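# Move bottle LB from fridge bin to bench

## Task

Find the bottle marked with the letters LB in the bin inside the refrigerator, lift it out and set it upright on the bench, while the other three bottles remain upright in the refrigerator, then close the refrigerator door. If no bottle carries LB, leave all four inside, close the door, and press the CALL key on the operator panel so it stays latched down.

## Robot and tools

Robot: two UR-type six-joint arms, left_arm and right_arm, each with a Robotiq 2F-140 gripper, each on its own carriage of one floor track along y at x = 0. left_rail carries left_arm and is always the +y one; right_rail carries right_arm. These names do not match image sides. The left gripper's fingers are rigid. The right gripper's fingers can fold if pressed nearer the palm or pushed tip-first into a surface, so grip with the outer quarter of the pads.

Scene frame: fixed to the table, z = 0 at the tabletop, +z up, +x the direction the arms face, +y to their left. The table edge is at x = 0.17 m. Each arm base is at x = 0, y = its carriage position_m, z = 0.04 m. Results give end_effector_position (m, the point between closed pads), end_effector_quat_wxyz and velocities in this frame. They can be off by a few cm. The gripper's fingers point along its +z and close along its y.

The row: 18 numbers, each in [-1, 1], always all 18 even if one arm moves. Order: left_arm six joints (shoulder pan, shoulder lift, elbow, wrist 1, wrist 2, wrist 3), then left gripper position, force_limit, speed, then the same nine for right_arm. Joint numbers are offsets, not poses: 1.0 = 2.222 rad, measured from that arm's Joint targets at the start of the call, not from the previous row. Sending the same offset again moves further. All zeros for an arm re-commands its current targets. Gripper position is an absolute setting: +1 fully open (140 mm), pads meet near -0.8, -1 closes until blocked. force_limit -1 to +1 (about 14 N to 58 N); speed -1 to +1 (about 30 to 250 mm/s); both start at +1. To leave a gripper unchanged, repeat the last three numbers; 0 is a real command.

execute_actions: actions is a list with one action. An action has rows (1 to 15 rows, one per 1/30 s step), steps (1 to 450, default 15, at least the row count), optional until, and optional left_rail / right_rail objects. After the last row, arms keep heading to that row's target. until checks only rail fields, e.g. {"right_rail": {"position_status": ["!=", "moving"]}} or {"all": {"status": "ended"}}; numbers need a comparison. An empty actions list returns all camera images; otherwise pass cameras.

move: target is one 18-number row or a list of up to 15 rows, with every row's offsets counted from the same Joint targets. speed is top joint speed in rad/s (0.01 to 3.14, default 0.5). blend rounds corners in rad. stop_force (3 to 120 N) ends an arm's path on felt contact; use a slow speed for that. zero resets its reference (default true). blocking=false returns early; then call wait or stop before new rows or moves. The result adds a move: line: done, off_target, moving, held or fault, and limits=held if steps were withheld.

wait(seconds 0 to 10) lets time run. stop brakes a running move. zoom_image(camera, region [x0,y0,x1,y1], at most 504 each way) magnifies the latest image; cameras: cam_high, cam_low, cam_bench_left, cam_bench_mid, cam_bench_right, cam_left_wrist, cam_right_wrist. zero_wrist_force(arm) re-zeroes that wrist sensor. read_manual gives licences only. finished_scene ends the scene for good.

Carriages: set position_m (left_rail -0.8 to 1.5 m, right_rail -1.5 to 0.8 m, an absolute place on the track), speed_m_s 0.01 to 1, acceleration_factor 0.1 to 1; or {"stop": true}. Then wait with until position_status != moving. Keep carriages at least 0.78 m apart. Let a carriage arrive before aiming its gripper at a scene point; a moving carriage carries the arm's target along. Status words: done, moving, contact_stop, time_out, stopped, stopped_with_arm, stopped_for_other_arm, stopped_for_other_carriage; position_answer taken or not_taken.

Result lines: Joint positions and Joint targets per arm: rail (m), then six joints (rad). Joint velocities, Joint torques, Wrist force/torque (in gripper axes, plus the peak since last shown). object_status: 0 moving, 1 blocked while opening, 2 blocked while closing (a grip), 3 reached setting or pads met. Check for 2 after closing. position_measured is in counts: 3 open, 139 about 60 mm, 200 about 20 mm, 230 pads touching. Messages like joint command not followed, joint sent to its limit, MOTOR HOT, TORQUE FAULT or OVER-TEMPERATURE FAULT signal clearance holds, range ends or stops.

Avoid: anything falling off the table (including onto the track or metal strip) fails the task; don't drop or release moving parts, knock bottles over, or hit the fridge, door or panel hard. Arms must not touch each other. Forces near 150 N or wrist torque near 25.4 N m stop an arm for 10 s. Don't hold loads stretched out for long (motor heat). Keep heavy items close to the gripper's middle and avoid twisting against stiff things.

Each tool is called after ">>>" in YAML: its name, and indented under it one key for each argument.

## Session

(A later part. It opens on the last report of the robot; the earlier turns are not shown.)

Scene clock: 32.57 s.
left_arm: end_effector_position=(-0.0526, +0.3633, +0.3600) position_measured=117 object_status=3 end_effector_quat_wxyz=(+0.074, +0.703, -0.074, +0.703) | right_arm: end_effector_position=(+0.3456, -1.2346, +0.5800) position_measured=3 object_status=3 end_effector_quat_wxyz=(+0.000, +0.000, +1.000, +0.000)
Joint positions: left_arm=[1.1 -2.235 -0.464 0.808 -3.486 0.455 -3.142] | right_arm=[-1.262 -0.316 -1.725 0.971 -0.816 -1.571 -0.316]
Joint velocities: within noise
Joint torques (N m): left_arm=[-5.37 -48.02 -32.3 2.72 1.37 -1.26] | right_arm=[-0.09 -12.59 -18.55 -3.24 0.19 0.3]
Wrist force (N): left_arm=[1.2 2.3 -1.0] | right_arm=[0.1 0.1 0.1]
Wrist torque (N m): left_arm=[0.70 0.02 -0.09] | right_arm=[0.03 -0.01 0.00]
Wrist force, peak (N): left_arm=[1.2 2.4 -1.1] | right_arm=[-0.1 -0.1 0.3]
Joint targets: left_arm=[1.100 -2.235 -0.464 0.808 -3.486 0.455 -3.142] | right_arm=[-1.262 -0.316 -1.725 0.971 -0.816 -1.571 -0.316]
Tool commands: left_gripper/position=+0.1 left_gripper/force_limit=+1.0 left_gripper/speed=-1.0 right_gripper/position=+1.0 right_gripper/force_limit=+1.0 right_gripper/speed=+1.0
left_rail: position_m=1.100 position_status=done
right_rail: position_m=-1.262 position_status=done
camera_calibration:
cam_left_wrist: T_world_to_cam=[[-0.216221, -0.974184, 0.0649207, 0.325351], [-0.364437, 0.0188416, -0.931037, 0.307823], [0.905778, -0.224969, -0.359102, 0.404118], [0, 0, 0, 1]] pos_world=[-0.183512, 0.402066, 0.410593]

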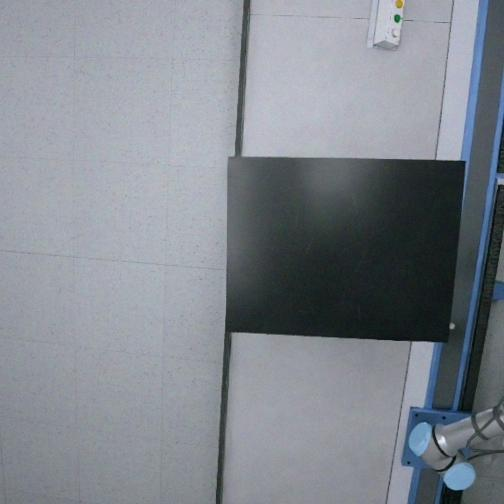

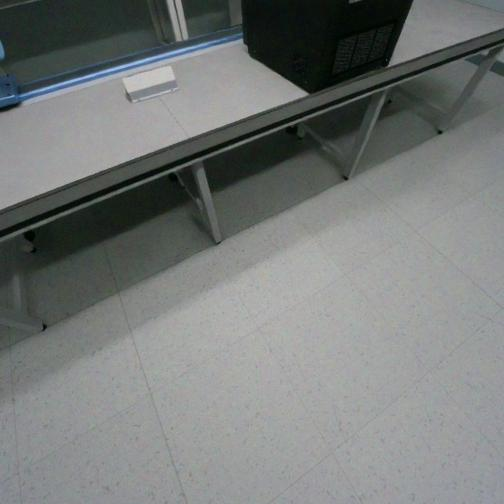

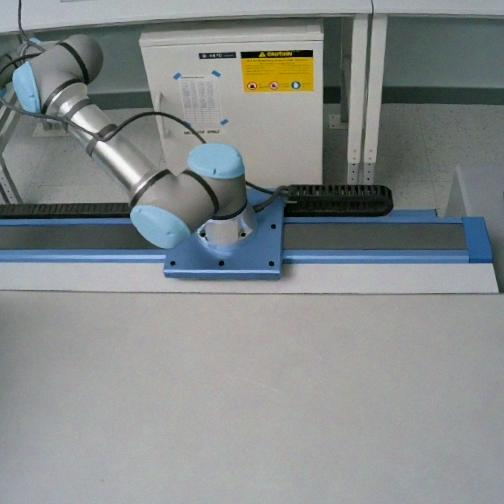

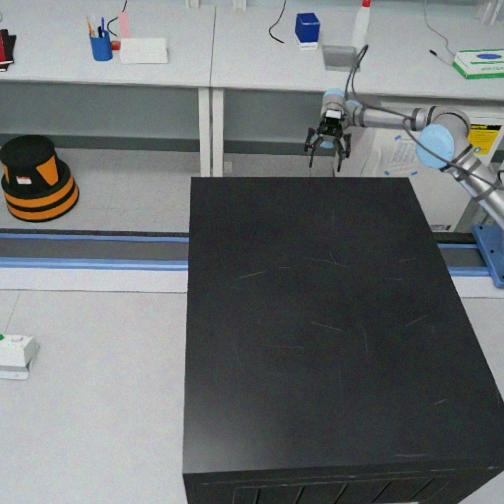

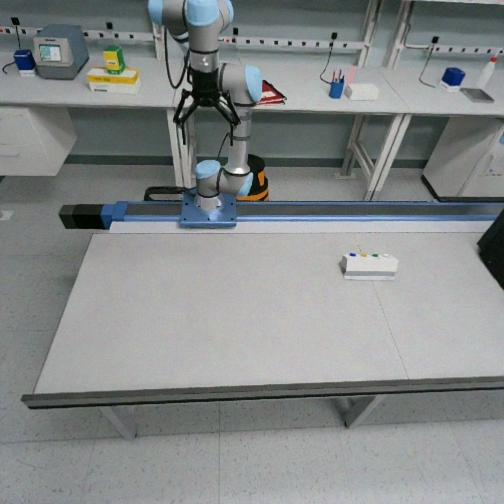

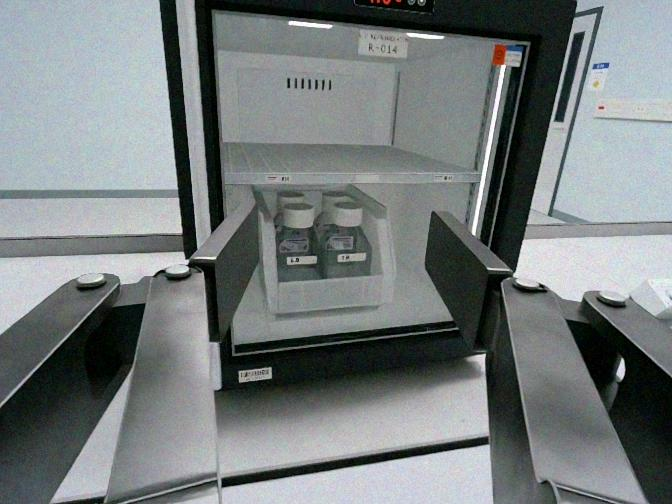

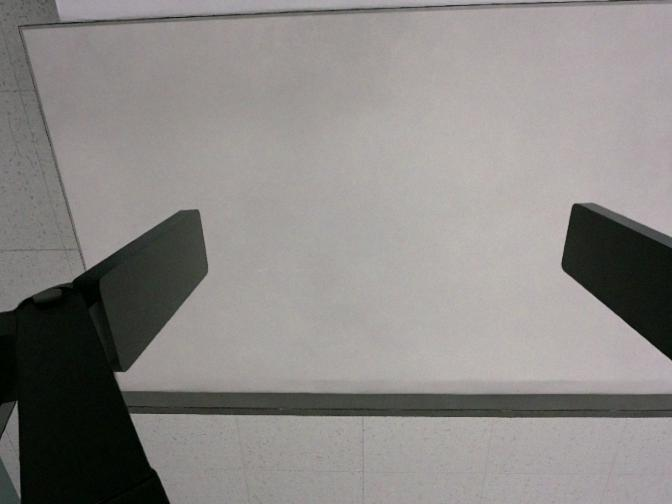

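>>> execute_actions:
  actions:
    - {"left_rail":{"position_m":1.45},"steps":60,"until":{"left_rail":{"position_status":["!=","moving"]}}}

>>> move:
  target: [0,0,0,0,0,0,0.1,1,-1,0.911,0.2604,0.2311,0.215,-0.7238,0.1422,0.1,1,1]
  speed: 1.2

>>> execute_actions:
  actions:
    - {"right_rail":{"position_m":-0.15},"steps":120,"until":{"right_rail":{"position_status":["!=","moving"]}}}
  cameras: ["cam_right_wrist","cam_left_wrist"]

Scene clock: 36.23 s.
left_arm: end_effector_position=(-0.0526, +0.7133, +0.3600) position_measured=117 object_status=3 end_effector_quat_wxyz=(+0.074, +0.703, -0.074, +0.703) | right_arm: end_effector_position=(+0.3456, -1.2346, +0.5800) position_measured=3 object_status=3 end_effector_quat_wxyz=(+0.000, +0.000, +1.000, +0.000)
Joint positions: left_arm=[1.45 -2.235 -0.464 0.808 -3.486 0.455 -3.142] | right_arm=[-1.262 -0.316 -1.725 0.971 -0.816 -1.571 -0.316]
Joint torques (N m): left_arm=[2.29 -57.14 -23.67 0.05 -0.69 -0.83] | right_arm=[-0.41 -13.22 -18.8 -3.24 0.23 0.33]
Wrist force (N): left_arm=[1.2 2.3 -1.2] | right_arm=[-0.2 0.0 0.0]
Wrist torque (N m): left_arm=[0.71 0.02 -0.08] | right_arm=[-0.01 0.03 0.00]
Wrist force, peak (N): left_arm=[1.4 3.7 -0.6] | right_arm=[0.5 0.3 -0.1]
Joint targets: left_arm=[1.450 -2.235 -0.464 0.808 -3.486 0.455 -3.142] | right_arm=[-1.262 -0.316 -1.725 0.971 -0.816 -1.571 -0.316]
Tool commands: left_gripper/position=+0.1 left_gripper/force_limit=+1.0 left_gripper/speed=-1.0 right_gripper/position=+1.0 right_gripper/force_limit=+1.0 right_gripper/speed=+1.0
left_rail: position_m=1.450 position_status=done
right_rail: position_m=-1.262 position_status=done

Scene clock: 38.20 s.
left_arm: end_effector_position=(-0.0526, +0.7133, +0.3600) position_measured=117 object_status=3 end_effector_quat_wxyz=(+0.074, +0.703, -0.074, +0.703) | right_arm: end_effector_position=(+0.3352, -1.0066, +0.4680) position_measured=117 object_status=3 end_effector_quat_wxyz=(+0.204, +0.597, -0.531, +0.566)
Joint positions: left_arm=[1.45 -2.235 -0.464 0.808 -3.486 0.455 -3.142] | right_arm=[-1.262 0.971 -1.354 1.3 -0.509 -2.596 -0.113]
Joint torques (N m): left_arm=[2.88 -68.95 -16.52 -0.04 -0.99 -1.06] | right_arm=[-14.2 -40.63 -28.25 -2.93 0.94 -2.25]
Wrist force (N): left_arm=[1.1 2.1 -1.0] | right_arm=[-0.4 1.5 -1.4]
Wrist torque (N m): left_arm=[0.65 0.04 -0.09] | right_arm=[0.68 0.10 -0.23]
Wrist force, peak (N): left_arm=[1.5 2.4 -1.3] | right_arm=[5.4 7.0 -19.7]
Joint targets: left_arm=[1.450 -2.235 -0.464 0.808 -3.486 0.455 -3.142] | right_arm=[-1.262 0.971 -1.354 1.300 -0.509 -2.596 -0.113]
left_rail: position_m=1.450 position_status=done
right_rail: position_m=-1.262 position_status=done
move: held (right_arm; a check stopped the path); limits=held; right_arm: the shoulder pan is farthest, 0.737 rad from its target
joint command not followed: on one or more control steps a check withheld the commanded joint targets of the right arm, and it was not sent them on those steps.
cause: the commanded joint targets, or the way to them, would bring two parts of the arm too close to each other (its gripper and another part of the arm, with joints 5 (wrist 1) to 7 (wrist 3) between them, 17 mm apart when it was first held).

Scene clock: 50.07 s.
left_arm: end_effector_position=(-0.0526, +0.7133, +0.3600) position_measured=117 object_status=3 end_effector_quat_wxyz=(+0.074, +0.703, -0.074, +0.703) | right_arm: end_effector_position=(+0.2902, -0.1440, +0.4742) position_measured=117 object_status=3 end_effector_quat_wxyz=(+0.306, +0.592, -0.514, +0.541)
Joint positions: left_arm=[1.45 -2.235 -0.464 0.808 -3.486 0.455 -3.142] | right_arm=[-0.36 0.959 -1.358 1.308 -0.334 -2.487 -0.111]
Joint torques (N m): left_arm=[2.89 -69.09 -12.85 -0.14 -1.08 0.06] | right_arm=[1.52 -31.5 -21.52 0.09 -0.4 0.33]
Wrist force (N): left_arm=[1.1 2.3 -1.2] | right_arm=[-6.5 -1.1 32.8]
Wrist torque (N m): left_arm=[0.70 0.05 -0.09] | right_arm=[-1.92 1.50 -0.54]
Wrist force, peak (N): left_arm=[1.4 2.5 -1.5] | right_arm=[121.7 98.5 106.7]
Joint targets: left_arm=[1.450 -2.235 -0.464 0.808 -3.486 0.455 -3.142] | right_arm=[-0.360 0.959 -1.358 1.308 -0.334 -2.487 -0.111]
Tool commands: left_gripper/position=+0.1 left_gripper/force_limit=+1.0 left_gripper/speed=-1.0 right_gripper/position=+0.098039 right_gripper/force_limit=+1.0 right_gripper/speed=+1.0
FORCE FAULT: contact force on the right arm reached its limit, and that arm stopped for 10 seconds. The contact can be on any part of that arm, not only on its tool. That arm's remaining commands of this call were not run. That arm's target is now where it stood when the stop ended, not its last command. That arm accepts commands again.
left_rail: position_m=1.450 position_status=done
right_rail: position_m=-0.360 position_status=stopped_with_arm position_answer=taken
camera_calibration:
cam_left_wrist: T_world_to_cam=[[-0.216221, -0.974184, 0.0649207, 0.666391], [-0.364437, 0.0188416, -0.931037, 0.30119], [0.905778, -0.224969, -0.359102, 0.482971], [0, 0, 0, 1]] pos_world=[-0.183612, 0.752166, 0.410593]
cam_right_wrist: T_world_to_cam=[[-0.926874, -0.300333, -0.225175, 0.343693], [0.00695478, 0.58603, -0.81026, 0.464867], [0.375307, -0.752575, -0.541087, 0.18541], [0, 0, 0, 1]] pos_world=[0.245742, -0.0296686, 0.554377]
Images, in order (width x height): cam_left_wrist 672x504, cam_right_wrist 672x504.

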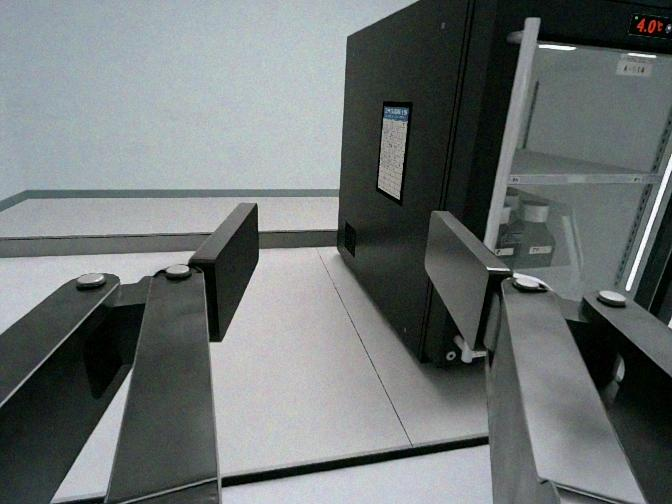

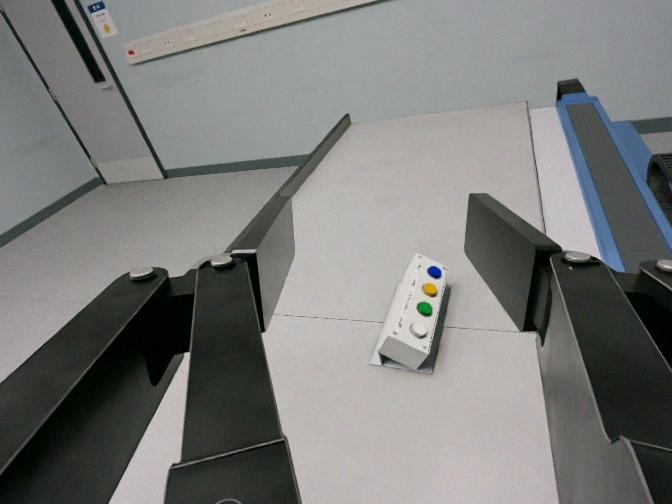

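>>> execute_actions:
  actions:
    - {"right_rail":{"position_m":-0.9},"steps":120,"until":{"right_rail":{"position_status":["!=","moving"]}}}

>>> move:
  target: [0,0,0,0,0,0,0.1,1,-1,-0.454,-0.109,-0.589,-0.570,0.669,0.05,0.1,1,1]
  speed: 1.0

Scene clock: 53.30 s.
left_arm: end_effector_position=(-0.0526, +0.7133, +0.3600) position_measured=117 object_status=3 end_effector_quat_wxyz=(+0.074, +0.703, -0.074, +0.703) | right_arm: end_effector_position=(+0.2902, -0.6842, +0.4742) position_measured=117 object_status=3 end_effector_quat_wxyz=(+0.306, +0.592, -0.514, +0.541)
Joint positions: left_arm=[1.45 -2.235 -0.464 0.808 -3.486 0.455 -3.142] | right_arm=[-0.9 0.959 -1.358 1.308 -0.334 -2.487 -0.111]
Joint torques (N m): left_arm=[2.07 -69.7 -12.49 0.01 -0.89 0.18] | right_arm=[11.04 -31.85 -25.63 -0.09 -0.55 0.42]
Wrist force (N): left_arm=[1.5 2.4 -1.1] | right_arm=[1.3 6.6 -1.8]
Wrist torque (N m): left_arm=[0.73 -0.02 -0.08] | right_arm=[1.70 -0.29 -0.24]
Wrist force, peak (N): left_arm=[1.2 2.7 -1.1] | right_arm=[-7.5 -1.0 32.8]
Joint targets: left_arm=[1.450 -2.235 -0.464 0.808 -3.486 0.455 -3.142] | right_arm=[-0.900 0.959 -1.358 1.308 -0.334 -2.487 -0.111]
Tool commands: left_gripper/position=+0.1 left_gripper/force_limit=+1.0 left_gripper/speed=-1.0 right_gripper/position=+0.098039 right_gripper/force_limit=+1.0 right_gripper/speed=+1.0
left_rail: position_m=1.450 position_status=done
right_rail: position_m=-0.900 position_status=done

Scene clock: 55.47 s.
left_arm: end_effector_position=(-0.0526, +0.7133, +0.3600) position_measured=117 object_status=3 end_effector_quat_wxyz=(+0.074, +0.703, -0.074, +0.703) | right_arm: end_effector_position=(+0.2457, -0.6107, +1.1347) position_measured=117 object_status=3 end_effector_quat_wxyz=(+0.703, -0.188, +0.663, +0.175)
Joint positions: left_arm=[1.45 -2.235 -0.464 0.808 -3.486 0.455 -3.142] | right_arm=[-0.9 -0.05 -1.6 -0.001 -1.601 -1.001 0]
Joint torques (N m): left_arm=[1.78 -69.6 -11.66 -0.29 -0.93 0.4] | right_arm=[-13.81 -7.31 -8.06 -4.37 2.04 2.96]
Wrist force (N): left_arm=[1.2 2.5 -1.1] | right_arm=[2.6 4.0 -0.9]
Wrist torque (N m): left_arm=[0.74 0.03 -0.09] | right_arm=[0.99 -1.67 0.11]
Wrist force, peak (N): left_arm=[1.4 2.5 -1.4] | right_arm=[-0.4 7.9 -2.4]
Joint targets: left_arm=[1.450 -2.235 -0.464 0.808 -3.486 0.455 -3.142] | right_arm=[-0.900 -0.050 -1.600 -0.001 -1.601 -1.001 0.000]
left_rail: position_m=1.450 position_status=done
right_rail: position_m=-0.900 position_status=done
move: done

>>> move:
  target: [0,0,0,0,0,0,0.1,1,-1,-0.448,-0.280,-0.507,-0.600,0.608,0,0.1,1,1]
  speed: 1.0
  cameras: ["cam_bench_right","cam_right_wrist"]

Scene clock: 57.63 s.
left_arm: end_effector_position=(-0.0526, +0.7133, +0.3600) position_measured=117 object_status=3 end_effector_quat_wxyz=(+0.074, +0.703, -0.074, +0.703) | right_arm: end_effector_position=(+0.0999, -0.2240, +0.3597) position_measured=117 object_status=3 end_effector_quat_wxyz=(-0.062, +0.704, +0.062, +0.704)
Joint positions: left_arm=[1.45 -2.235 -0.464 0.808 -3.486 0.455 -3.142] | right_arm=[-0.9 -1.045 -2.222 -1.128 -2.934 0.35 0]
Joint torques (N m): left_arm=[2.87 -68.92 -12.43 0.13 -1.11 0.65] | right_arm=[-14.4 40.57 14.66 -3.26 1.91 2.86]
Wrist force (N): left_arm=[1.1 2.5 -0.9] | right_arm=[1.4 6.0 -1.8]
Wrist torque (N m): left_arm=[0.74 0.04 -0.08] | right_arm=[1.52 -0.45 -0.21]
Wrist force, peak (N): left_arm=[1.3 2.5 -1.4] | right_arm=[-3.9 8.7 2.2]
Joint targets: left_arm=[1.450 -2.235 -0.464 0.808 -3.486 0.455 -3.142] | right_arm=[-0.900 -1.045 -2.222 -1.128 -2.934 0.350 0.000]
left_rail: position_m=1.450 position_status=done
right_rail: position_m=-0.900 position_status=done
move: done
camera_calibration:
cam_right_wrist: T_world_to_cam=[[0.199582, -0.979516, -0.026758, -0.21854], [-0.347502, -0.0452204, -0.936588, 0.359726], [0.916193, 0.196225, -0.349409, 0.224331], [0, 0, 0, 1]] pos_world=[-0.0369083, -0.241815, 0.40945]
Images, in order (width x height): cam_bench_right 504x504, cam_right_wrist 672x504.

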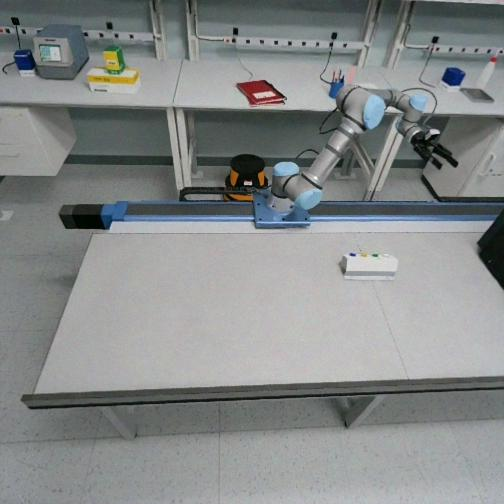

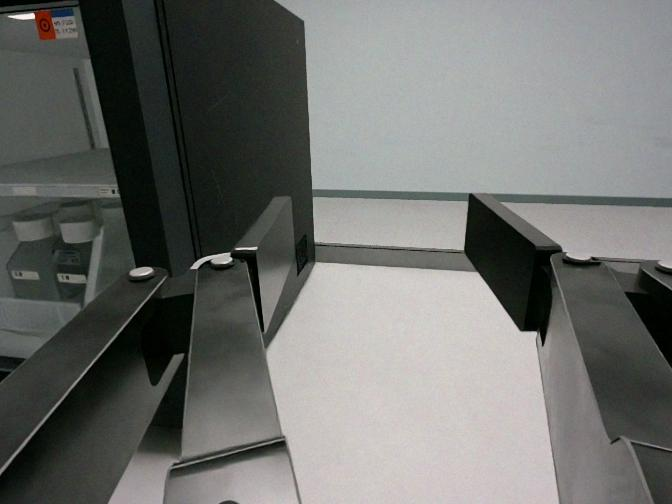

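>>> execute_actions:
  actions:
    - {"right_rail":{"position_m":-0.25,"speed_m_s":0.5},"steps":120,"until":{"right_rail":{"position_status":["!=","moving"]}}}
  cameras: ["cam_right_wrist"]

Scene clock: 60.17 s.
left_arm: end_effector_position=(-0.0526, +0.7133, +0.3600) position_measured=117 object_status=3 end_effector_quat_wxyz=(+0.074, +0.703, -0.074, +0.703) | right_arm: end_effector_position=(+0.1000, +0.4259, +0.3597) position_measured=117 object_status=3 end_effector_quat_wxyz=(-0.062, +0.704, +0.062, +0.705)
Joint positions: left_arm=[1.45 -2.235 -0.464 0.808 -3.486 0.455 -3.142] | right_arm=[-0.25 -1.045 -2.222 -1.128 -2.934 0.35 0]
Joint torques (N m): left_arm=[2.71 -69.66 -13.01 0.17 -1.03 0.92] | right_arm=[-7.95 46.81 22.57 0.47 -1.05 2.9]
Wrist force (N): left_arm=[1.1 2.4 -1.0] | right_arm=[1.3 6.2 -2.1]
Wrist torque (N m): left_arm=[0.73 0.05 -0.08] | right_arm=[1.57 -0.42 -0.22]
Wrist force, peak (N): left_arm=[1.5 2.5 -1.1] | right_arm=[1.2 8.1 -2.2]
Joint targets: left_arm=[1.450 -2.235 -0.464 0.808 -3.486 0.455 -3.142] | right_arm=[-0.250 -1.045 -2.222 -1.128 -2.934 0.350 0.000]
Tool commands: left_gripper/position=+0.1 left_gripper/force_limit=+1.0 left_gripper/speed=-1.0 right_gripper/position=+0.1 right_gripper/force_limit=+1.0 right_gripper/speed=+1.0
left_rail: position_m=1.450 position_status=done
right_rail: position_m=-0.250 speed_m_s=0.50 position_status=done
camera_calibration:
cam_right_wrist: T_world_to_cam=[[0.199385, -0.979565, -0.0264227, 0.418001], [-0.347345, -0.0454353, -0.936636, 0.389268], [0.916295, 0.195929, -0.349306, 0.0967768], [0, 0, 0, 1]] pos_world=[-0.0368089, 0.408184, 0.409452]
Images, in order (width x height): cam_right_wrist 672x504.

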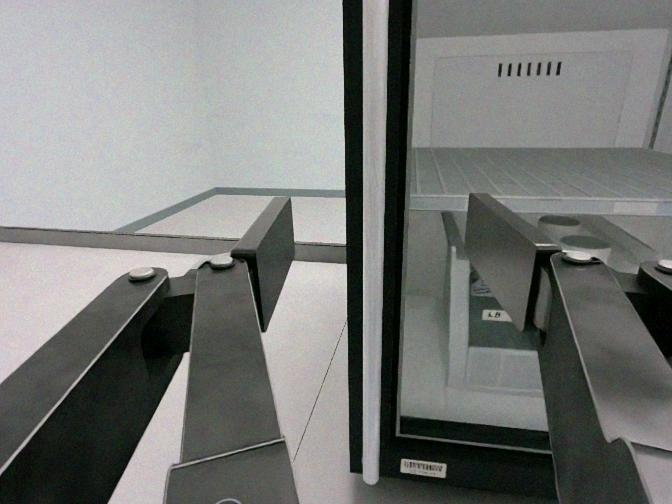

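>>> move:
  target: [0,0,0,0,0,0,0.1,1,-1,-0.0675,0.0104,-0.0174,0.0069,-0.0674,0,0.1,1,1]
  speed: 0.15
  stop_force: 15
  cameras: ["cam_right_wrist"]

Scene clock: 62.43 s.
left_arm: end_effector_position=(-0.0526, +0.7133, +0.3600) position_measured=117 object_status=3 end_effector_quat_wxyz=(+0.074, +0.703, -0.074, +0.703) | right_arm: end_effector_position=(+0.1986, +0.4411, +0.3595) position_measured=117 object_status=3 end_effector_quat_wxyz=(-0.061, +0.704, +0.062, +0.705)
Joint positions: left_arm=[1.45 -2.235 -0.464 0.808 -3.486 0.455 -3.142] | right_arm=[-0.25 -1.195 -2.199 -1.166 -2.919 0.201 0]
Joint torques (N m): left_arm=[2.9 -70.08 -12.65 -0.09 -0.98 0.95] | right_arm=[-13.98 57.21 15.22 1.64 -1.56 2.69]
Wrist force (N): left_arm=[1.1 2.2 -1.1] | right_arm=[1.3 6.1 -2.2]
Wrist torque (N m): left_arm=[0.70 0.03 -0.09] | right_arm=[1.53 -0.41 -0.22]
Wrist force, peak (N): left_arm=[1.3 2.6 -1.3] | right_arm=[1.5 6.4 -3.1]
Joint targets: left_arm=[1.450 -2.235 -0.464 0.808 -3.486 0.455 -3.142] | right_arm=[-0.250 -1.195 -2.199 -1.166 -2.919 0.201 0.000]
left_rail: position_m=1.450 position_status=done
right_rail: position_m=-0.250 speed_m_s=0.50 position_status=done
move: done
camera_calibration:
cam_right_wrist: T_world_to_cam=[[0.19912, -0.979624, -0.0262337, 0.41329], [-0.347479, -0.0455482, -0.936581, 0.424151], [0.916302, 0.195608, -0.349468, 0.0036005], [0, 0, 0, 1]] pos_world=[0.0617899, 0.423484, 0.409352]
Images, in order (width x height): cam_right_wrist 672x504.

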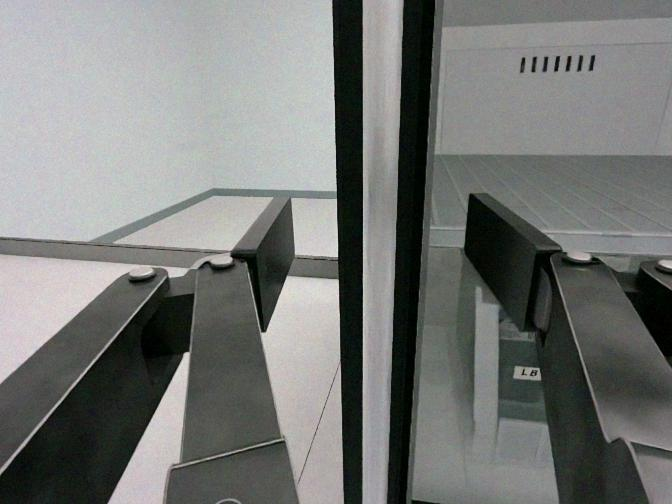

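>>> execute_actions:
  actions:
    - {"rows":[[0,0,0,0,0,0,0.1,1,-1,0,0,0,0,0,0,-1,1,-1]],"steps":110}
  cameras: ["cam_right_wrist"]

>>> zoom_image:
  camera: "cam_right_wrist"
  region: [250, 150, 510, 350]

Scene clock: 66.67 s.
left_arm: end_effector_position=(-0.0526, +0.7133, +0.3600) position_measured=117 object_status=3 end_effector_quat_wxyz=(+0.074, +0.703, -0.074, +0.703) | right_arm: end_effector_position=(+0.1986, +0.4411, +0.3595) position_measured=216 object_status=2 end_effector_quat_wxyz=(-0.061, +0.704, +0.062, +0.705)
Joint positions: left_arm=[1.45 -2.235 -0.464 0.808 -3.486 0.455 -3.142] | right_arm=[-0.25 -1.195 -2.199 -1.166 -2.919 0.201 0]
Joint torques (N m): left_arm=[2.94 -69.7 -12.94 0.08 -0.9 1.37] | right_arm=[-1.64 41.32 29.4 1.64 -7.66 2.48]
Wrist force (N): left_arm=[1.2 2.2 -1.0] | right_arm=[0.4 28.5 -35.6]
Wrist torque (N m): left_arm=[0.69 0.02 -0.08] | right_arm=[1.05 -0.42 -0.14]
Wrist force, peak (N): left_arm=[1.3 2.7 -0.9] | right_arm=[1.6 28.9 -36.2]
Joint targets: left_arm=[1.450 -2.235 -0.464 0.808 -3.486 0.455 -3.142] | right_arm=[-0.250 -1.195 -2.199 -1.166 -2.919 0.201 0.000]
left_rail: position_m=1.450 position_status=done
right_rail: position_m=-0.250 speed_m_s=0.50 position_status=done
camera_calibration:
cam_right_wrist: T_world_to_cam=[[0.19914, -0.97962, -0.0262409, 0.41329], [-0.347512, -0.0455555, -0.936568, 0.424151], [0.916285, 0.195627, -0.349501, 0.00360688], [0, 0, 0, 1]] pos_world=[0.0617899, 0.423484, 0.409353]
Images, in order (width x height): cam_right_wrist 672x504.

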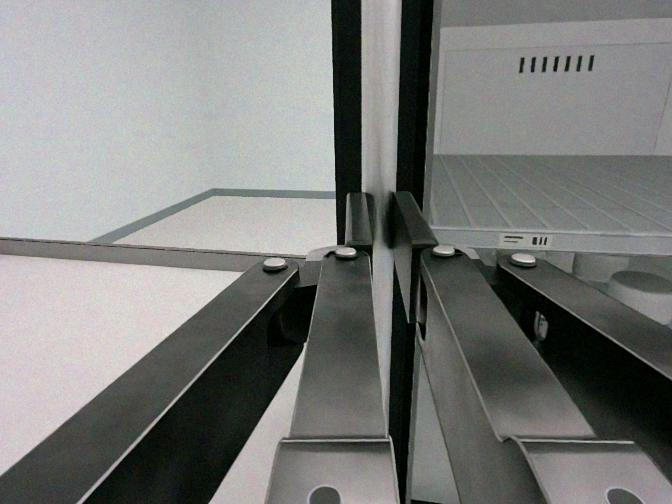

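Scaled by 1.938 from the camera's 672x504 image, which has a finer 960x720 frame.

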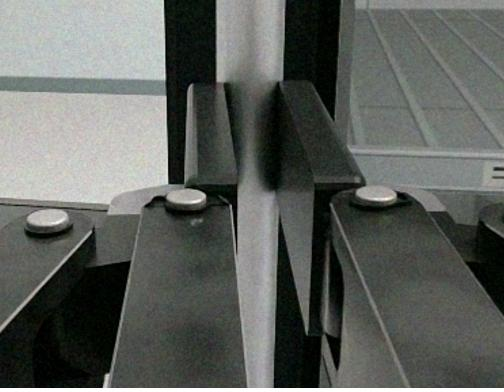

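>>> move:
  target: [0,0,0,0,0,0,0.1,1,-1,0.0442,0.0144,-0.0236,0.0092,0.0285,0,-1,1,-1]
  speed: 0.08
  cameras: ["cam_right_wrist"]

Scene clock: 69.17 s.
left_arm: end_effector_position=(-0.0526, +0.7133, +0.3600) position_measured=117 object_status=3 end_effector_quat_wxyz=(+0.074, +0.703, -0.074, +0.703) | right_arm: end_effector_position=(+0.1406, +0.4266, +0.3596) position_measured=233 object_status=3 end_effector_quat_wxyz=(-0.074, +0.703, +0.074, +0.703)
Joint positions: left_arm=[1.45 -2.235 -0.464 0.808 -3.486 0.455 -3.142] | right_arm=[-0.25 -1.097 -2.167 -1.219 -2.898 0.264 0]
Joint torques (N m): left_arm=[2.38 -69.87 -12.46 -0.13 -0.99 1.72] | right_arm=[12.61 54.59 14.76 1.66 1.9 2.3]
Wrist force (N): left_arm=[1.1 2.2 -1.2] | right_arm=[-0.1 7.0 0.4]
Wrist torque (N m): left_arm=[0.69 0.05 -0.09] | right_arm=[1.73 -0.15 -0.21]
Wrist force, peak (N): left_arm=[1.1 2.7 -1.3] | right_arm=[1.8 30.4 -35.8]
Joint targets: left_arm=[1.450 -2.235 -0.464 0.808 -3.486 0.455 -3.142] | right_arm=[-0.250 -1.097 -2.167 -1.219 -2.898 0.264 0.000]
left_rail: position_m=1.450 position_status=done
right_rail: position_m=-0.250 speed_m_s=0.50 position_status=done
move: done
camera_calibration:
cam_right_wrist: T_world_to_cam=[[0.233101, -0.972098, -0.0262385, 0.402584], [-0.345613, -0.0575947, -0.936608, 0.408247], [0.908964, 0.227393, -0.349396, 0.0470017], [0, 0, 0, 1]] pos_world=[0.00452996, 0.404176, 0.409352]
Images, in order (width x height): cam_right_wrist 672x504.

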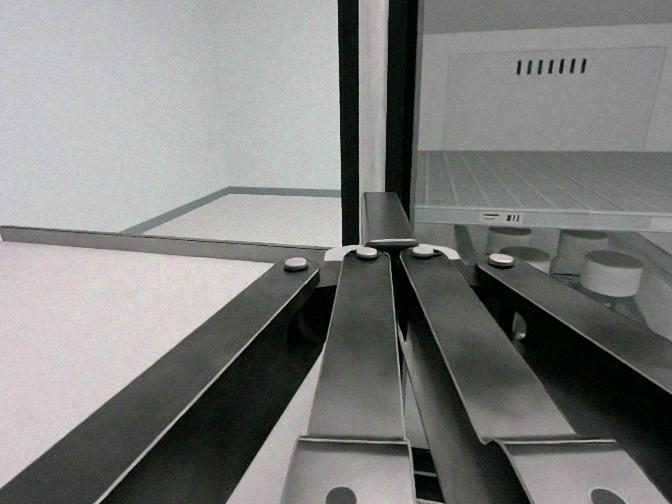

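>>> execute_actions:
  actions:
    - {"rows":[[0,0,0,0,0,0,0.1,1,-1,0,0,0,0,0,0,0.1,1,0]],"steps":40}

>>> move:
  target: [0,0,0,0,0,0,0.1,1,-1,-0.0526,-0.0144,0.0236,-0.0092,-0.0369,0,0.1,1,0]
  speed: 0.12
  stop_force: 15
  cameras: ["cam_right_wrist"]

Scene clock: 71.07 s.
left_arm: end_effector_position=(-0.0526, +0.7133, +0.3600) position_measured=117 object_status=3 end_effector_quat_wxyz=(+0.074, +0.703, -0.074, +0.703) | right_arm: end_effector_position=(+0.1405, +0.4266, +0.3596) position_measured=117 object_status=3 end_effector_quat_wxyz=(-0.074, +0.703, +0.074, +0.703)
Joint positions: left_arm=[1.45 -2.235 -0.464 0.808 -3.486 0.455 -3.142] | right_arm=[-0.25 -1.097 -2.167 -1.219 -2.898 0.264 0]
Joint torques (N m): left_arm=[1.36 -69.81 -11.51 -0.1 -0.86 1.72] | right_arm=[13.08 55.57 14.51 1.24 1.4 2.21]
Wrist force (N): left_arm=[1.0 2.6 -1.0] | right_arm=[-0.3 6.8 -0.1]
Wrist torque (N m): left_arm=[0.76 0.05 -0.09] | right_arm=[1.70 -0.09 -0.21]
Wrist force, peak (N): left_arm=[1.3 2.7 -1.1] | right_arm=[-0.1 7.3 -0.1]
Joint targets: left_arm=[1.450 -2.235 -0.464 0.808 -3.486 0.455 -3.142] | right_arm=[-0.250 -1.097 -2.167 -1.219 -2.898 0.264 0.000]
left_rail: position_m=1.450 position_status=done
right_rail: position_m=-0.250 speed_m_s=0.50 position_status=done

Scene clock: 73.00 s.
left_arm: end_effector_position=(-0.0526, +0.7133, +0.3600) position_measured=117 object_status=3 end_effector_quat_wxyz=(+0.074, +0.703, -0.074, +0.703) | right_arm: end_effector_position=(+0.2105, +0.4430, +0.3595) position_measured=117 object_status=3 end_effector_quat_wxyz=(-0.061, +0.704, +0.062, +0.705)
Joint positions: left_arm=[1.45 -2.235 -0.464 0.808 -3.486 0.455 -3.142] | right_arm=[-0.25 -1.214 -2.199 -1.166 -2.919 0.182 0]
Joint torques (N m): left_arm=[3.31 -69.2 -12.15 0.09 -1 1.78] | right_arm=[-14.08 41.08 28.01 -3.03 -1.48 2.14]
Wrist force (N): left_arm=[1.1 2.4 -1.1] | right_arm=[0.1 6.8 -0.2]
Wrist torque (N m): left_arm=[0.73 0.05 -0.08] | right_arm=[1.69 -0.17 -0.22]
Wrist force, peak (N): left_arm=[1.3 2.6 -1.1] | right_arm=[0.1 7.4 -0.6]
Joint targets: left_arm=[1.450 -2.235 -0.464 0.808 -3.486 0.455 -3.142] | right_arm=[-0.250 -1.214 -2.199 -1.166 -2.919 0.182 0.000]
left_rail: position_m=1.450 position_status=done
right_rail: position_m=-0.250 speed_m_s=0.50 position_status=done
move: done
camera_calibration:
cam_right_wrist: T_world_to_cam=[[0.199139, -0.97962, -0.0262435, 0.41278], [-0.347512, -0.0455528, -0.936568, 0.428279], [0.916285, 0.195627, -0.349501, -0.00770353], [0, 0, 0, 1]] pos_world=[0.0736899, 0.425384, 0.409252]
Images, in order (width x height): cam_right_wrist 672x504.

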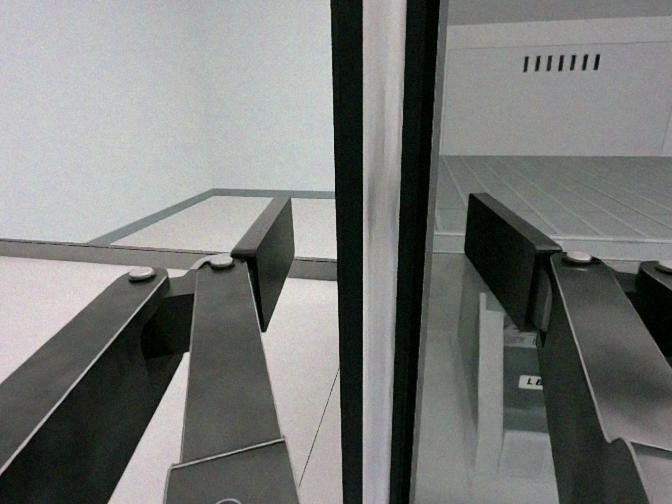

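>>> execute_actions:
  actions:
    - {"rows":[[0,0,0,0,0,0,0.1,1,-1,0,0,0,0,0,0,-1,1,-0.5]],"steps":70}
  cameras: ["cam_right_wrist"]

>>> zoom_image:
  camera: "cam_right_wrist"
  region: [250, 150, 510, 350]

Scene clock: 75.77 s.
left_arm: end_effector_position=(-0.0526, +0.7133, +0.3600) position_measured=117 object_status=3 end_effector_quat_wxyz=(+0.074, +0.703, -0.074, +0.703) | right_arm: end_effector_position=(+0.2105, +0.4430, +0.3595) position_measured=212 object_status=2 end_effector_quat_wxyz=(-0.061, +0.704, +0.062, +0.705)
Joint positions: left_arm=[1.45 -2.235 -0.464 0.808 -3.486 0.455 -3.142] | right_arm=[-0.25 -1.214 -2.199 -1.166 -2.919 0.182 0]
Joint torques (N m): left_arm=[3.02 -69.1 -12.74 -0.07 -1.02 1.91] | right_arm=[1.03 41.96 27.29 2.31 -5.63 2.03]
Wrist force (N): left_arm=[1.2 2.4 -1.1] | right_arm=[-1.9 21.7 -10.4]
Wrist torque (N m): left_arm=[0.73 0.03 -0.09] | right_arm=[1.55 -0.18 0.16]
Wrist force, peak (N): left_arm=[1.3 2.6 -1.0] | right_arm=[-2.0 22.2 -10.1]
Joint targets: left_arm=[1.450 -2.235 -0.464 0.808 -3.486 0.455 -3.142] | right_arm=[-0.250 -1.214 -2.199 -1.166 -2.919 0.182 0.000]
left_rail: position_m=1.450 position_status=done
right_rail: position_m=-0.250 speed_m_s=0.50 position_status=done
camera_calibration:
cam_right_wrist: T_world_to_cam=[[0.199139, -0.97962, -0.0262435, 0.41276], [-0.347512, -0.0455528, -0.936568, 0.428313], [0.916285, 0.195627, -0.349501, -0.00779516], [0, 0, 0, 1]] pos_world=[0.0737899, 0.425384, 0.409252]
Images, in order (width x height): cam_right_wrist 672x504.

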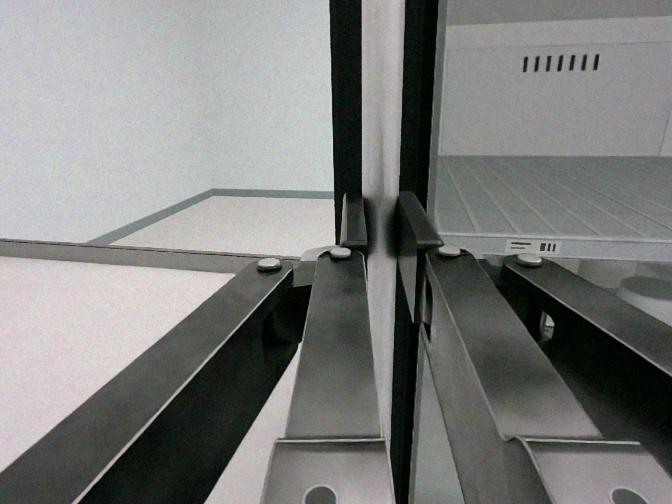

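Scaled by 1.938 from the camera's 672x504 image, which has a finer 960x720 frame.

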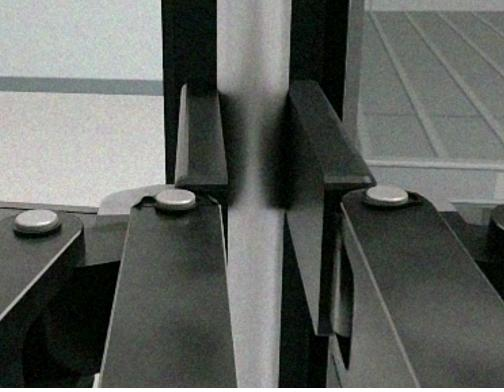

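>>> move:
  target: [0,0,0,0,0,0,0.1,1,-1,0.0442,0.0152,-0.0243,0.0095,0.0287,0,-1,1,-0.5]
  speed: 0.06

Scene clock: 78.17 s.
left_arm: end_effector_position=(-0.0526, +0.7133, +0.3600) position_measured=117 object_status=3 end_effector_quat_wxyz=(+0.074, +0.703, -0.074, +0.703) | right_arm: end_effector_position=(+0.1523, +0.4290, +0.3600) position_measured=212 object_status=2 end_effector_quat_wxyz=(-0.074, +0.703, +0.074, +0.703)
Joint positions: left_arm=[1.45 -2.235 -0.464 0.808 -3.486 0.455 -3.142] | right_arm=[-0.25 -1.116 -2.166 -1.22 -2.898 0.246 0]
Joint torques (N m): left_arm=[1.93 -69.61 -11.95 -0.18 -0.98 2.09] | right_arm=[21.48 64.48 23.92 1.1 -3.17 1.87]
Wrist force (N): left_arm=[1.2 2.4 -1.1] | right_arm=[-26.2 26.4 2.4]
Wrist torque (N m): left_arm=[0.72 0.04 -0.09] | right_arm=[1.88 0.01 0.18]
Wrist force, peak (N): left_arm=[1.2 2.7 -1.1] | right_arm=[-27.1 26.7 2.3]
Joint targets: left_arm=[1.450 -2.235 -0.464 0.808 -3.486 0.455 -3.142] | right_arm=[-0.250 -1.116 -2.166 -1.220 -2.898 0.246 0.000]
left_rail: position_m=1.450 position_status=done
right_rail: position_m=-0.250 speed_m_s=0.50 position_status=done
move: done

>>> move:
  target:
    - [0,0,0,0,0,0,0.1,1,-1,0.0729,0.0395,-0.063,0.0234,0.0337,0,-1,1,-0.5]
    - [0,0,0,0,0,0,0.1,1,-1,0.1781,0.1036,-0.1579,0.0543,0.076,0,-1,1,-0.5]
  speed: 0.15
  blend: 0.05
  cameras: ["cam_right_wrist"]

Scene clock: 81.40 s.
left_arm: end_effector_position=(-0.0526, +0.7133, +0.3600) position_measured=117 object_status=3 end_effector_quat_wxyz=(+0.074, +0.703, -0.074, +0.703) | right_arm: end_effector_position=(-0.0194, +0.3232, +0.3600) position_measured=212 object_status=2 end_effector_quat_wxyz=(-0.153, +0.690, +0.153, +0.690)
Joint positions: left_arm=[1.45 -2.235 -0.464 0.808 -3.486 0.455 -3.142] | right_arm=[-0.25 -0.72 -1.935 -1.571 -2.777 0.414 0]
Joint torques (N m): left_arm=[2.44 -68.94 -11.08 -0.36 -1.05 2.09] | right_arm=[10.08 46.08 11.92 0.07 4.91 1.86]
Wrist force (N): left_arm=[1.4 2.3 -0.9] | right_arm=[-1.2 -1.8 -1.7]
Wrist torque (N m): left_arm=[0.69 -0.01 -0.08] | right_arm=[2.27 -0.18 0.00]
Wrist force, peak (N): left_arm=[1.3 2.7 -0.9] | right_arm=[-44.5 22.0 4.6]
Joint targets: left_arm=[1.450 -2.235 -0.464 0.808 -3.486 0.455 -3.142] | right_arm=[-0.250 -0.720 -1.935 -1.571 -2.777 0.415 0.000]
left_rail: position_m=1.450 position_status=done
right_rail: position_m=-0.250 speed_m_s=0.50 position_status=done
move: done
camera_calibration:
cam_right_wrist: T_world_to_cam=[[0.445371, -0.894932, -0.0272107, 0.318898], [-0.324382, -0.132956, -0.936536, 0.372069], [0.834518, 0.425933, -0.349514, 0.150539], [0, 0, 0, 1]] pos_world=[-0.146963, 0.270741, 0.409749]
Images, in order (width x height): cam_right_wrist 672x504.

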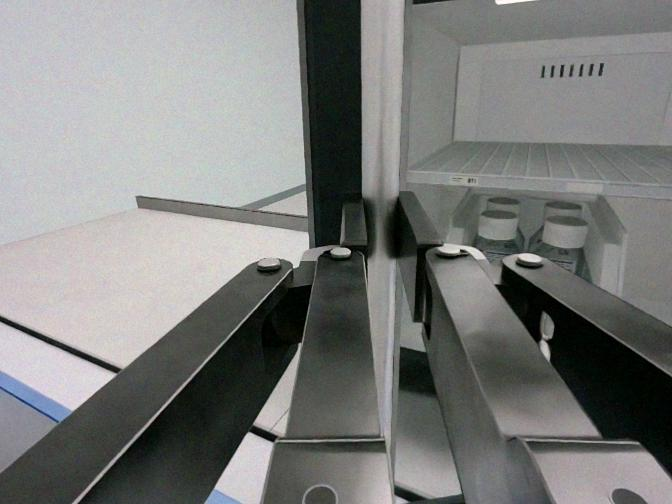

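>>> move:
  target:
    - [0,0,0,0,0,0,0.1,1,-1,0.1239,0.0668,-0.0892,0.0223,0.0611,0,-1,1,-0.5]
    - [0,0,0,0,0,0,0.1,1,-1,0.2444,0.1243,-0.1572,0.0328,0.1265,0,-1,1,-0.5]
    - [0,0,0,0,0,0,0.1,1,-1,0.3579,0.1662,-0.201,0.0348,0.2008,0,-1,1,-0.5]
  speed: 0.2
  blend: 0.05
  cameras: ["cam_left_wrist","cam_right_wrist"]

Scene clock: 86.07 s.
left_arm: end_effector_position=(-0.0526, +0.7133, +0.3600) position_measured=117 object_status=3 end_effector_quat_wxyz=(+0.074, +0.703, -0.074, +0.703) | right_arm: end_effector_position=(-0.1463, +0.0813, +0.3600) position_measured=212 object_status=2 end_effector_quat_wxyz=(-0.278, +0.650, +0.278, +0.650)
Joint positions: left_arm=[1.45 -2.235 -0.464 0.808 -3.486 0.455 -3.142] | right_arm=[-0.25 0.075 -1.566 -2.018 -2.7 0.838 0]
Joint torques (N m): left_arm=[1.89 -70.06 -12.52 -0.06 -1.01 2.06] | right_arm=[1.32 33.15 3.37 -3.95 11.39 1.47]
Wrist force (N): left_arm=[1.2 2.4 -1.0] | right_arm=[-5.1 -25.1 -17.7]
Wrist torque (N m): left_arm=[0.73 0.03 -0.08] | right_arm=[2.56 -0.12 -0.04]
Wrist force, peak (N): left_arm=[1.2 2.7 -1.2] | right_arm=[-28.8 -29.2 -16.5]
Joint targets: left_arm=[1.450 -2.235 -0.464 0.808 -3.486 0.455 -3.142] | right_arm=[-0.250 0.075 -1.566 -2.018 -2.700 0.861 0.000]
left_rail: position_m=1.450 position_status=done
right_rail: position_m=-0.250 speed_m_s=0.50 position_status=done
move: off_target (right_arm); right_arm: the wrist 2 is farthest, 0.023 rad from its target
camera_calibration:
cam_left_wrist: T_world_to_cam=[[-0.216221, -0.974184, 0.0649207, 0.666391], [-0.364437, 0.0188416, -0.931037, 0.30119], [0.905778, -0.224969, -0.359102, 0.482971], [0, 0, 0, 1]] pos_world=[-0.183612, 0.752166, 0.410593]
cam_right_wrist: T_world_to_cam=[[0.739707, -0.67238, -0.0271778, 0.183944], [-0.253952, -0.241524, -0.936576, 0.317999], [0.623171, 0.699693, -0.349409, 0.306286], [0, 0, 0, 1]] pos_world=[-0.246177, -0.0138215, 0.409849]
Images, in order (width x height): cam_left_wrist 672x504, cam_right_wrist 672x504.

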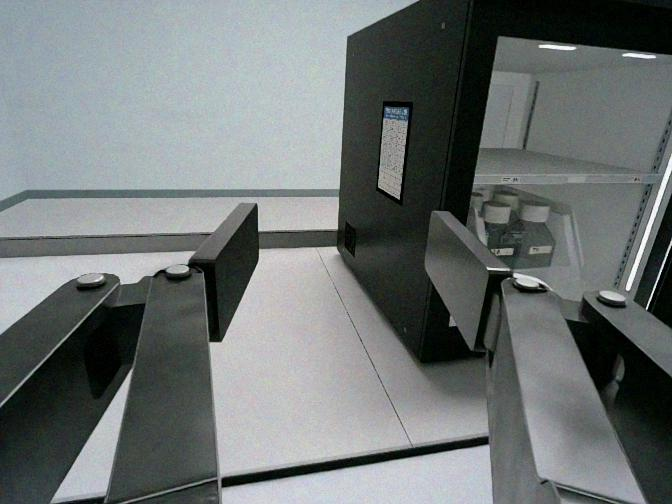

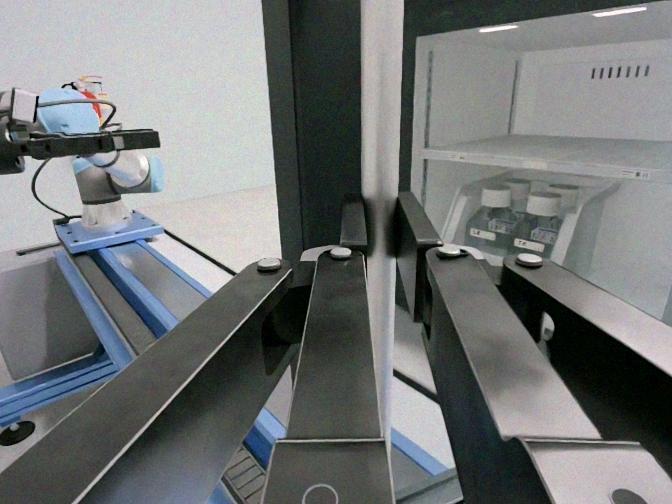

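>>> move:
  target: [0.0497,-0.1351,0.4938,-0.3585,-0.0498,0,0.1,1,-1,0,0,0,0,-0.009,0,-1,1,-0.5]
  speed: 0.8

>>> execute_actions:
  actions:
    - {"left_rail":{"position_m":0.9,"speed_m_s":0.4},"steps":120,"until":{"left_rail":{"position_status":["!=","moving"]}}}
  cameras: ["cam_left_wrist"]

>>> zoom_image:
  camera: "cam_left_wrist"
  region: [200, 100, 500, 320]

Scene clock: 89.33 s.
left_arm: end_effector_position=(+0.1704, +0.9153, +0.2398) position_measured=117 object_status=3 end_effector_quat_wxyz=(+0.074, +0.703, -0.074, +0.703) | right_arm: end_effector_position=(-0.1463, +0.0813, +0.3600) position_measured=212 object_status=2 end_effector_quat_wxyz=(-0.278, +0.650, +0.278, +0.650)
Joint positions: left_arm=[1.45 -2.125 -0.764 1.905 -4.282 0.345 -3.142] | right_arm=[-0.25 0.075 -1.566 -2.018 -2.7 0.838 0]
Joint torques (N m): left_arm=[5.44 -52.36 0.43 -0.83 -1.41 2.05] | right_arm=[2.35 31.63 5.95 -3.72 11.27 1.51]
Wrist force (N): left_arm=[0.9 2.8 -1.6] | right_arm=[-6.5 -24.1 -16.9]
Wrist torque (N m): left_arm=[0.79 0.07 -0.06] | right_arm=[2.56 0.01 -0.04]
Wrist force, peak (N): left_arm=[2.2 3.2 -1.8] | right_arm=[-6.0 -25.1 -17.3]
Joint targets: left_arm=[1.450 -2.125 -0.764 1.906 -4.283 0.345 -3.142] | right_arm=[-0.250 0.075 -1.566 -2.018 -2.700 0.841 0.000]
left_rail: position_m=1.450 position_status=done
right_rail: position_m=-0.250 speed_m_s=0.50 position_status=done
move: done

Scene clock: 91.67 s.
left_arm: end_effector_position=(+0.1704, +0.3654, +0.2398) position_measured=117 object_status=3 end_effector_quat_wxyz=(+0.074, +0.703, -0.074, +0.703) | right_arm: end_effector_position=(-0.1463, +0.0813, +0.3600) position_measured=212 object_status=2 end_effector_quat_wxyz=(-0.278, +0.650, +0.278, +0.650)
Joint positions: left_arm=[0.9 -2.125 -0.764 1.906 -4.283 0.345 -3.142] | right_arm=[-0.25 0.075 -1.566 -2.018 -2.7 0.838 0]
Joint torques (N m): left_arm=[0.43 -46.38 -10.57 0.6 1.07 2.1] | right_arm=[1.02 30.54 7.78 -3.69 11.1 1.32]
Wrist force (N): left_arm=[1.1 2.9 -1.1] | right_arm=[-5.6 -24.4 -16.8]
Wrist torque (N m): left_arm=[0.81 0.03 -0.07] | right_arm=[2.49 -0.12 -0.04]
Wrist force, peak (N): left_arm=[0.9 3.9 -1.1] | right_arm=[-5.9 -24.6 -17.4]
Joint targets: left_arm=[0.900 -2.125 -0.764 1.906 -4.283 0.345 -3.142] | right_arm=[-0.250 0.075 -1.566 -2.018 -2.700 0.841 0.000]
Tool commands: left_gripper/position=+0.1 left_gripper/force_limit=+1.0 left_gripper/speed=-1.0 right_gripper/position=-1.0 right_gripper/force_limit=+1.0 right_gripper/speed=-0.5
left_rail: position_m=0.900 speed_m_s=0.40 position_status=done
right_rail: position_m=-0.250 speed_m_s=0.50 position_status=done
camera_calibration:
cam_left_wrist: T_world_to_cam=[[-0.216505, -0.974153, 0.0644325, 0.383545], [-0.364115, 0.0193358, -0.931153, 0.276836], [0.90584, -0.22506, -0.35889, 0.159464], [0, 0, 0, 1]] pos_world=[0.0393903, 0.404168, 0.290294]
Images, in order (width x height): cam_left_wrist 672x504.

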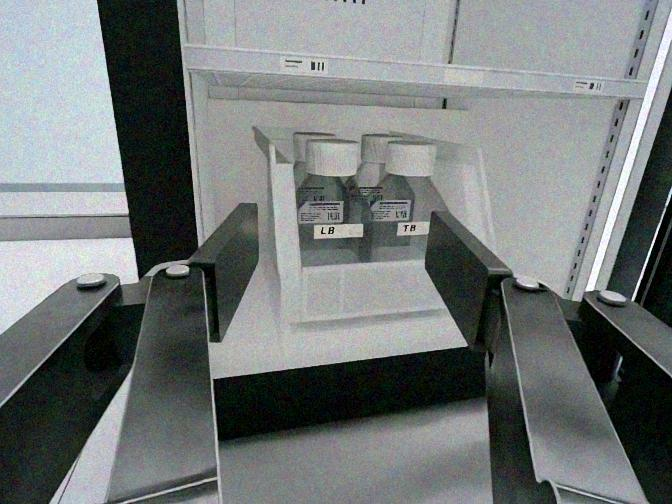

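Scaled by 1.680 from the camera's 672x504 image, which has a finer 960x720 frame.

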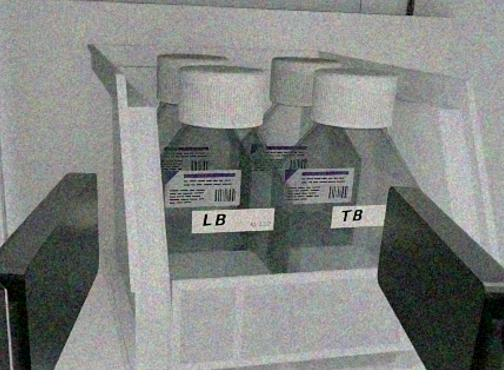

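>>> move:
  target:
    - [0.134,0.0035,-0.011,0.0074,-0.1342,0,-0.08,1,-1,0,0,0,0,0,0,-1,1,-0.5]
  speed: 0.3
  cameras: ["cam_left_wrist"]

Scene clock: 96.07 s.
left_arm: end_effector_position=(+0.3120, +0.3387, +0.2401) position_measured=139 object_status=3 end_effector_quat_wxyz=(+0.074, +0.703, -0.074, +0.703) | right_arm: end_effector_position=(-0.1463, +0.0813, +0.3600) position_measured=212 object_status=2 end_effector_quat_wxyz=(-0.278, +0.650, +0.278, +0.650)
Joint positions: left_arm=[0.9 -1.827 -0.756 1.881 -4.266 0.046 -3.142] | right_arm=[-0.25 0.075 -1.566 -2.018 -2.7 0.838 0]
Joint torques (N m): left_arm=[5.78 -28.72 -20.26 1.72 -1.4 2] | right_arm=[2.02 29.98 11 -3.81 11.28 0.98]
Wrist force (N): left_arm=[1.2 2.4 -1.2] | right_arm=[-5.6 -24.5 -17.1]
Wrist torque (N m): left_arm=[0.71 0.03 -0.08] | right_arm=[2.48 -0.11 -0.04]
Wrist force, peak (N): left_arm=[1.0 2.7 -2.6] | right_arm=[-6.6 -24.7 -17.2]
Joint targets: left_arm=[0.900 -1.827 -0.756 1.881 -4.266 0.046 -3.142] | right_arm=[-0.250 0.075 -1.566 -2.018 -2.700 0.841 0.000]
left_rail: position_m=0.900 speed_m_s=0.40 position_status=done
right_rail: position_m=-0.250 speed_m_s=0.50 position_status=done
move: done
camera_calibration:
cam_left_wrist: T_world_to_cam=[[-0.216873, -0.974058, 0.0646315, 0.388259], [-0.364269, 0.0193233, -0.931093, 0.329333], [0.90569, -0.225472, -0.359009, 0.0254804], [0, 0, 0, 1]] pos_world=[0.181091, 0.377568, 0.290694]
Images, in order (width x height): cam_left_wrist 672x504.

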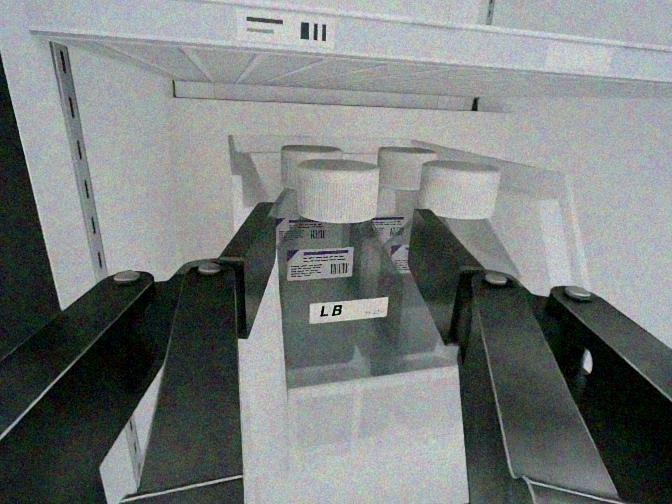

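>>> move:
  target: [0.0805,0.014,-0.0384,0.0244,-0.0805,0,-0.08,1,-1,0,0,0,0,0,0,-1,1,-0.5]
  speed: 0.15
  stop_force: 12
  cameras: ["cam_left_wrist"]

Scene clock: 97.87 s.
left_arm: end_effector_position=(+0.3364, +0.3317, +0.2400) position_measured=139 object_status=3 end_effector_quat_wxyz=(+0.074, +0.703, -0.074, +0.703) | right_arm: end_effector_position=(-0.1463, +0.0812, +0.3600) position_measured=212 object_status=2 end_effector_quat_wxyz=(-0.278, +0.650, +0.278, +0.650)
Joint positions: left_arm=[0.9 -1.774 -0.747 1.856 -4.25 -0.006 -3.142] | right_arm=[-0.25 0.075 -1.566 -2.018 -2.7 0.839 0]
Joint torques (N m): left_arm=[-0.42 -50.68 2.84 -2.57 2.91 1.94] | right_arm=[-1.67 28.78 11.89 -5.26 11.14 1]
Wrist force (N): left_arm=[10.6 8.3 -8.7] | right_arm=[-4.8 -27.6 -19.4]
Wrist torque (N m): left_arm=[0.85 0.11 0.20] | right_arm=[2.57 -0.09 -0.05]
Wrist force, peak (N): left_arm=[13.5 6.8 -43.6] | right_arm=[-4.9 -27.7 -19.8]
Joint targets: left_arm=[0.900 -1.774 -0.747 1.856 -4.250 -0.006 -3.142] | right_arm=[-0.250 0.075 -1.566 -2.018 -2.700 0.841 0.000]
left_rail: position_m=0.900 speed_m_s=0.40 position_status=done
right_rail: position_m=-0.250 speed_m_s=0.50 position_status=done
move: contact (left_arm); left_arm: the wrist 2 is farthest, 0.127 rad from its target
camera_calibration:
cam_left_wrist: T_world_to_cam=[[-0.216837, -0.97406, 0.0647222, 0.386705], [-0.364289, 0.0192283, -0.931087, 0.3383], [0.90569, -0.225472, -0.359009, 0.00176718], [0, 0, 0, 1]] pos_world=[0.205491, 0.370567, 0.290593]
Images, in order (width x height): cam_left_wrist 672x504.

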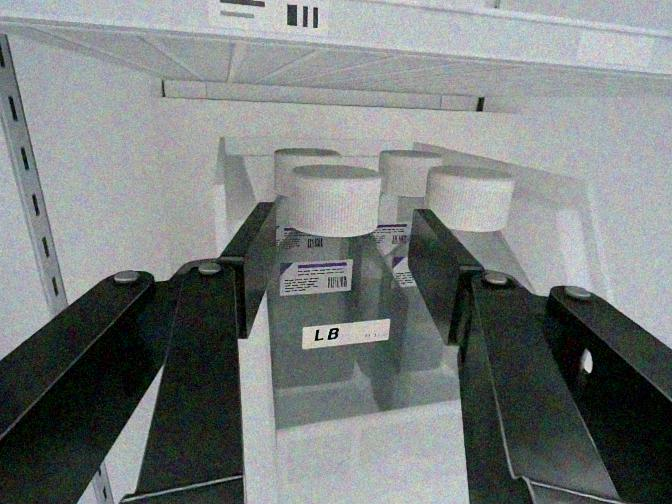

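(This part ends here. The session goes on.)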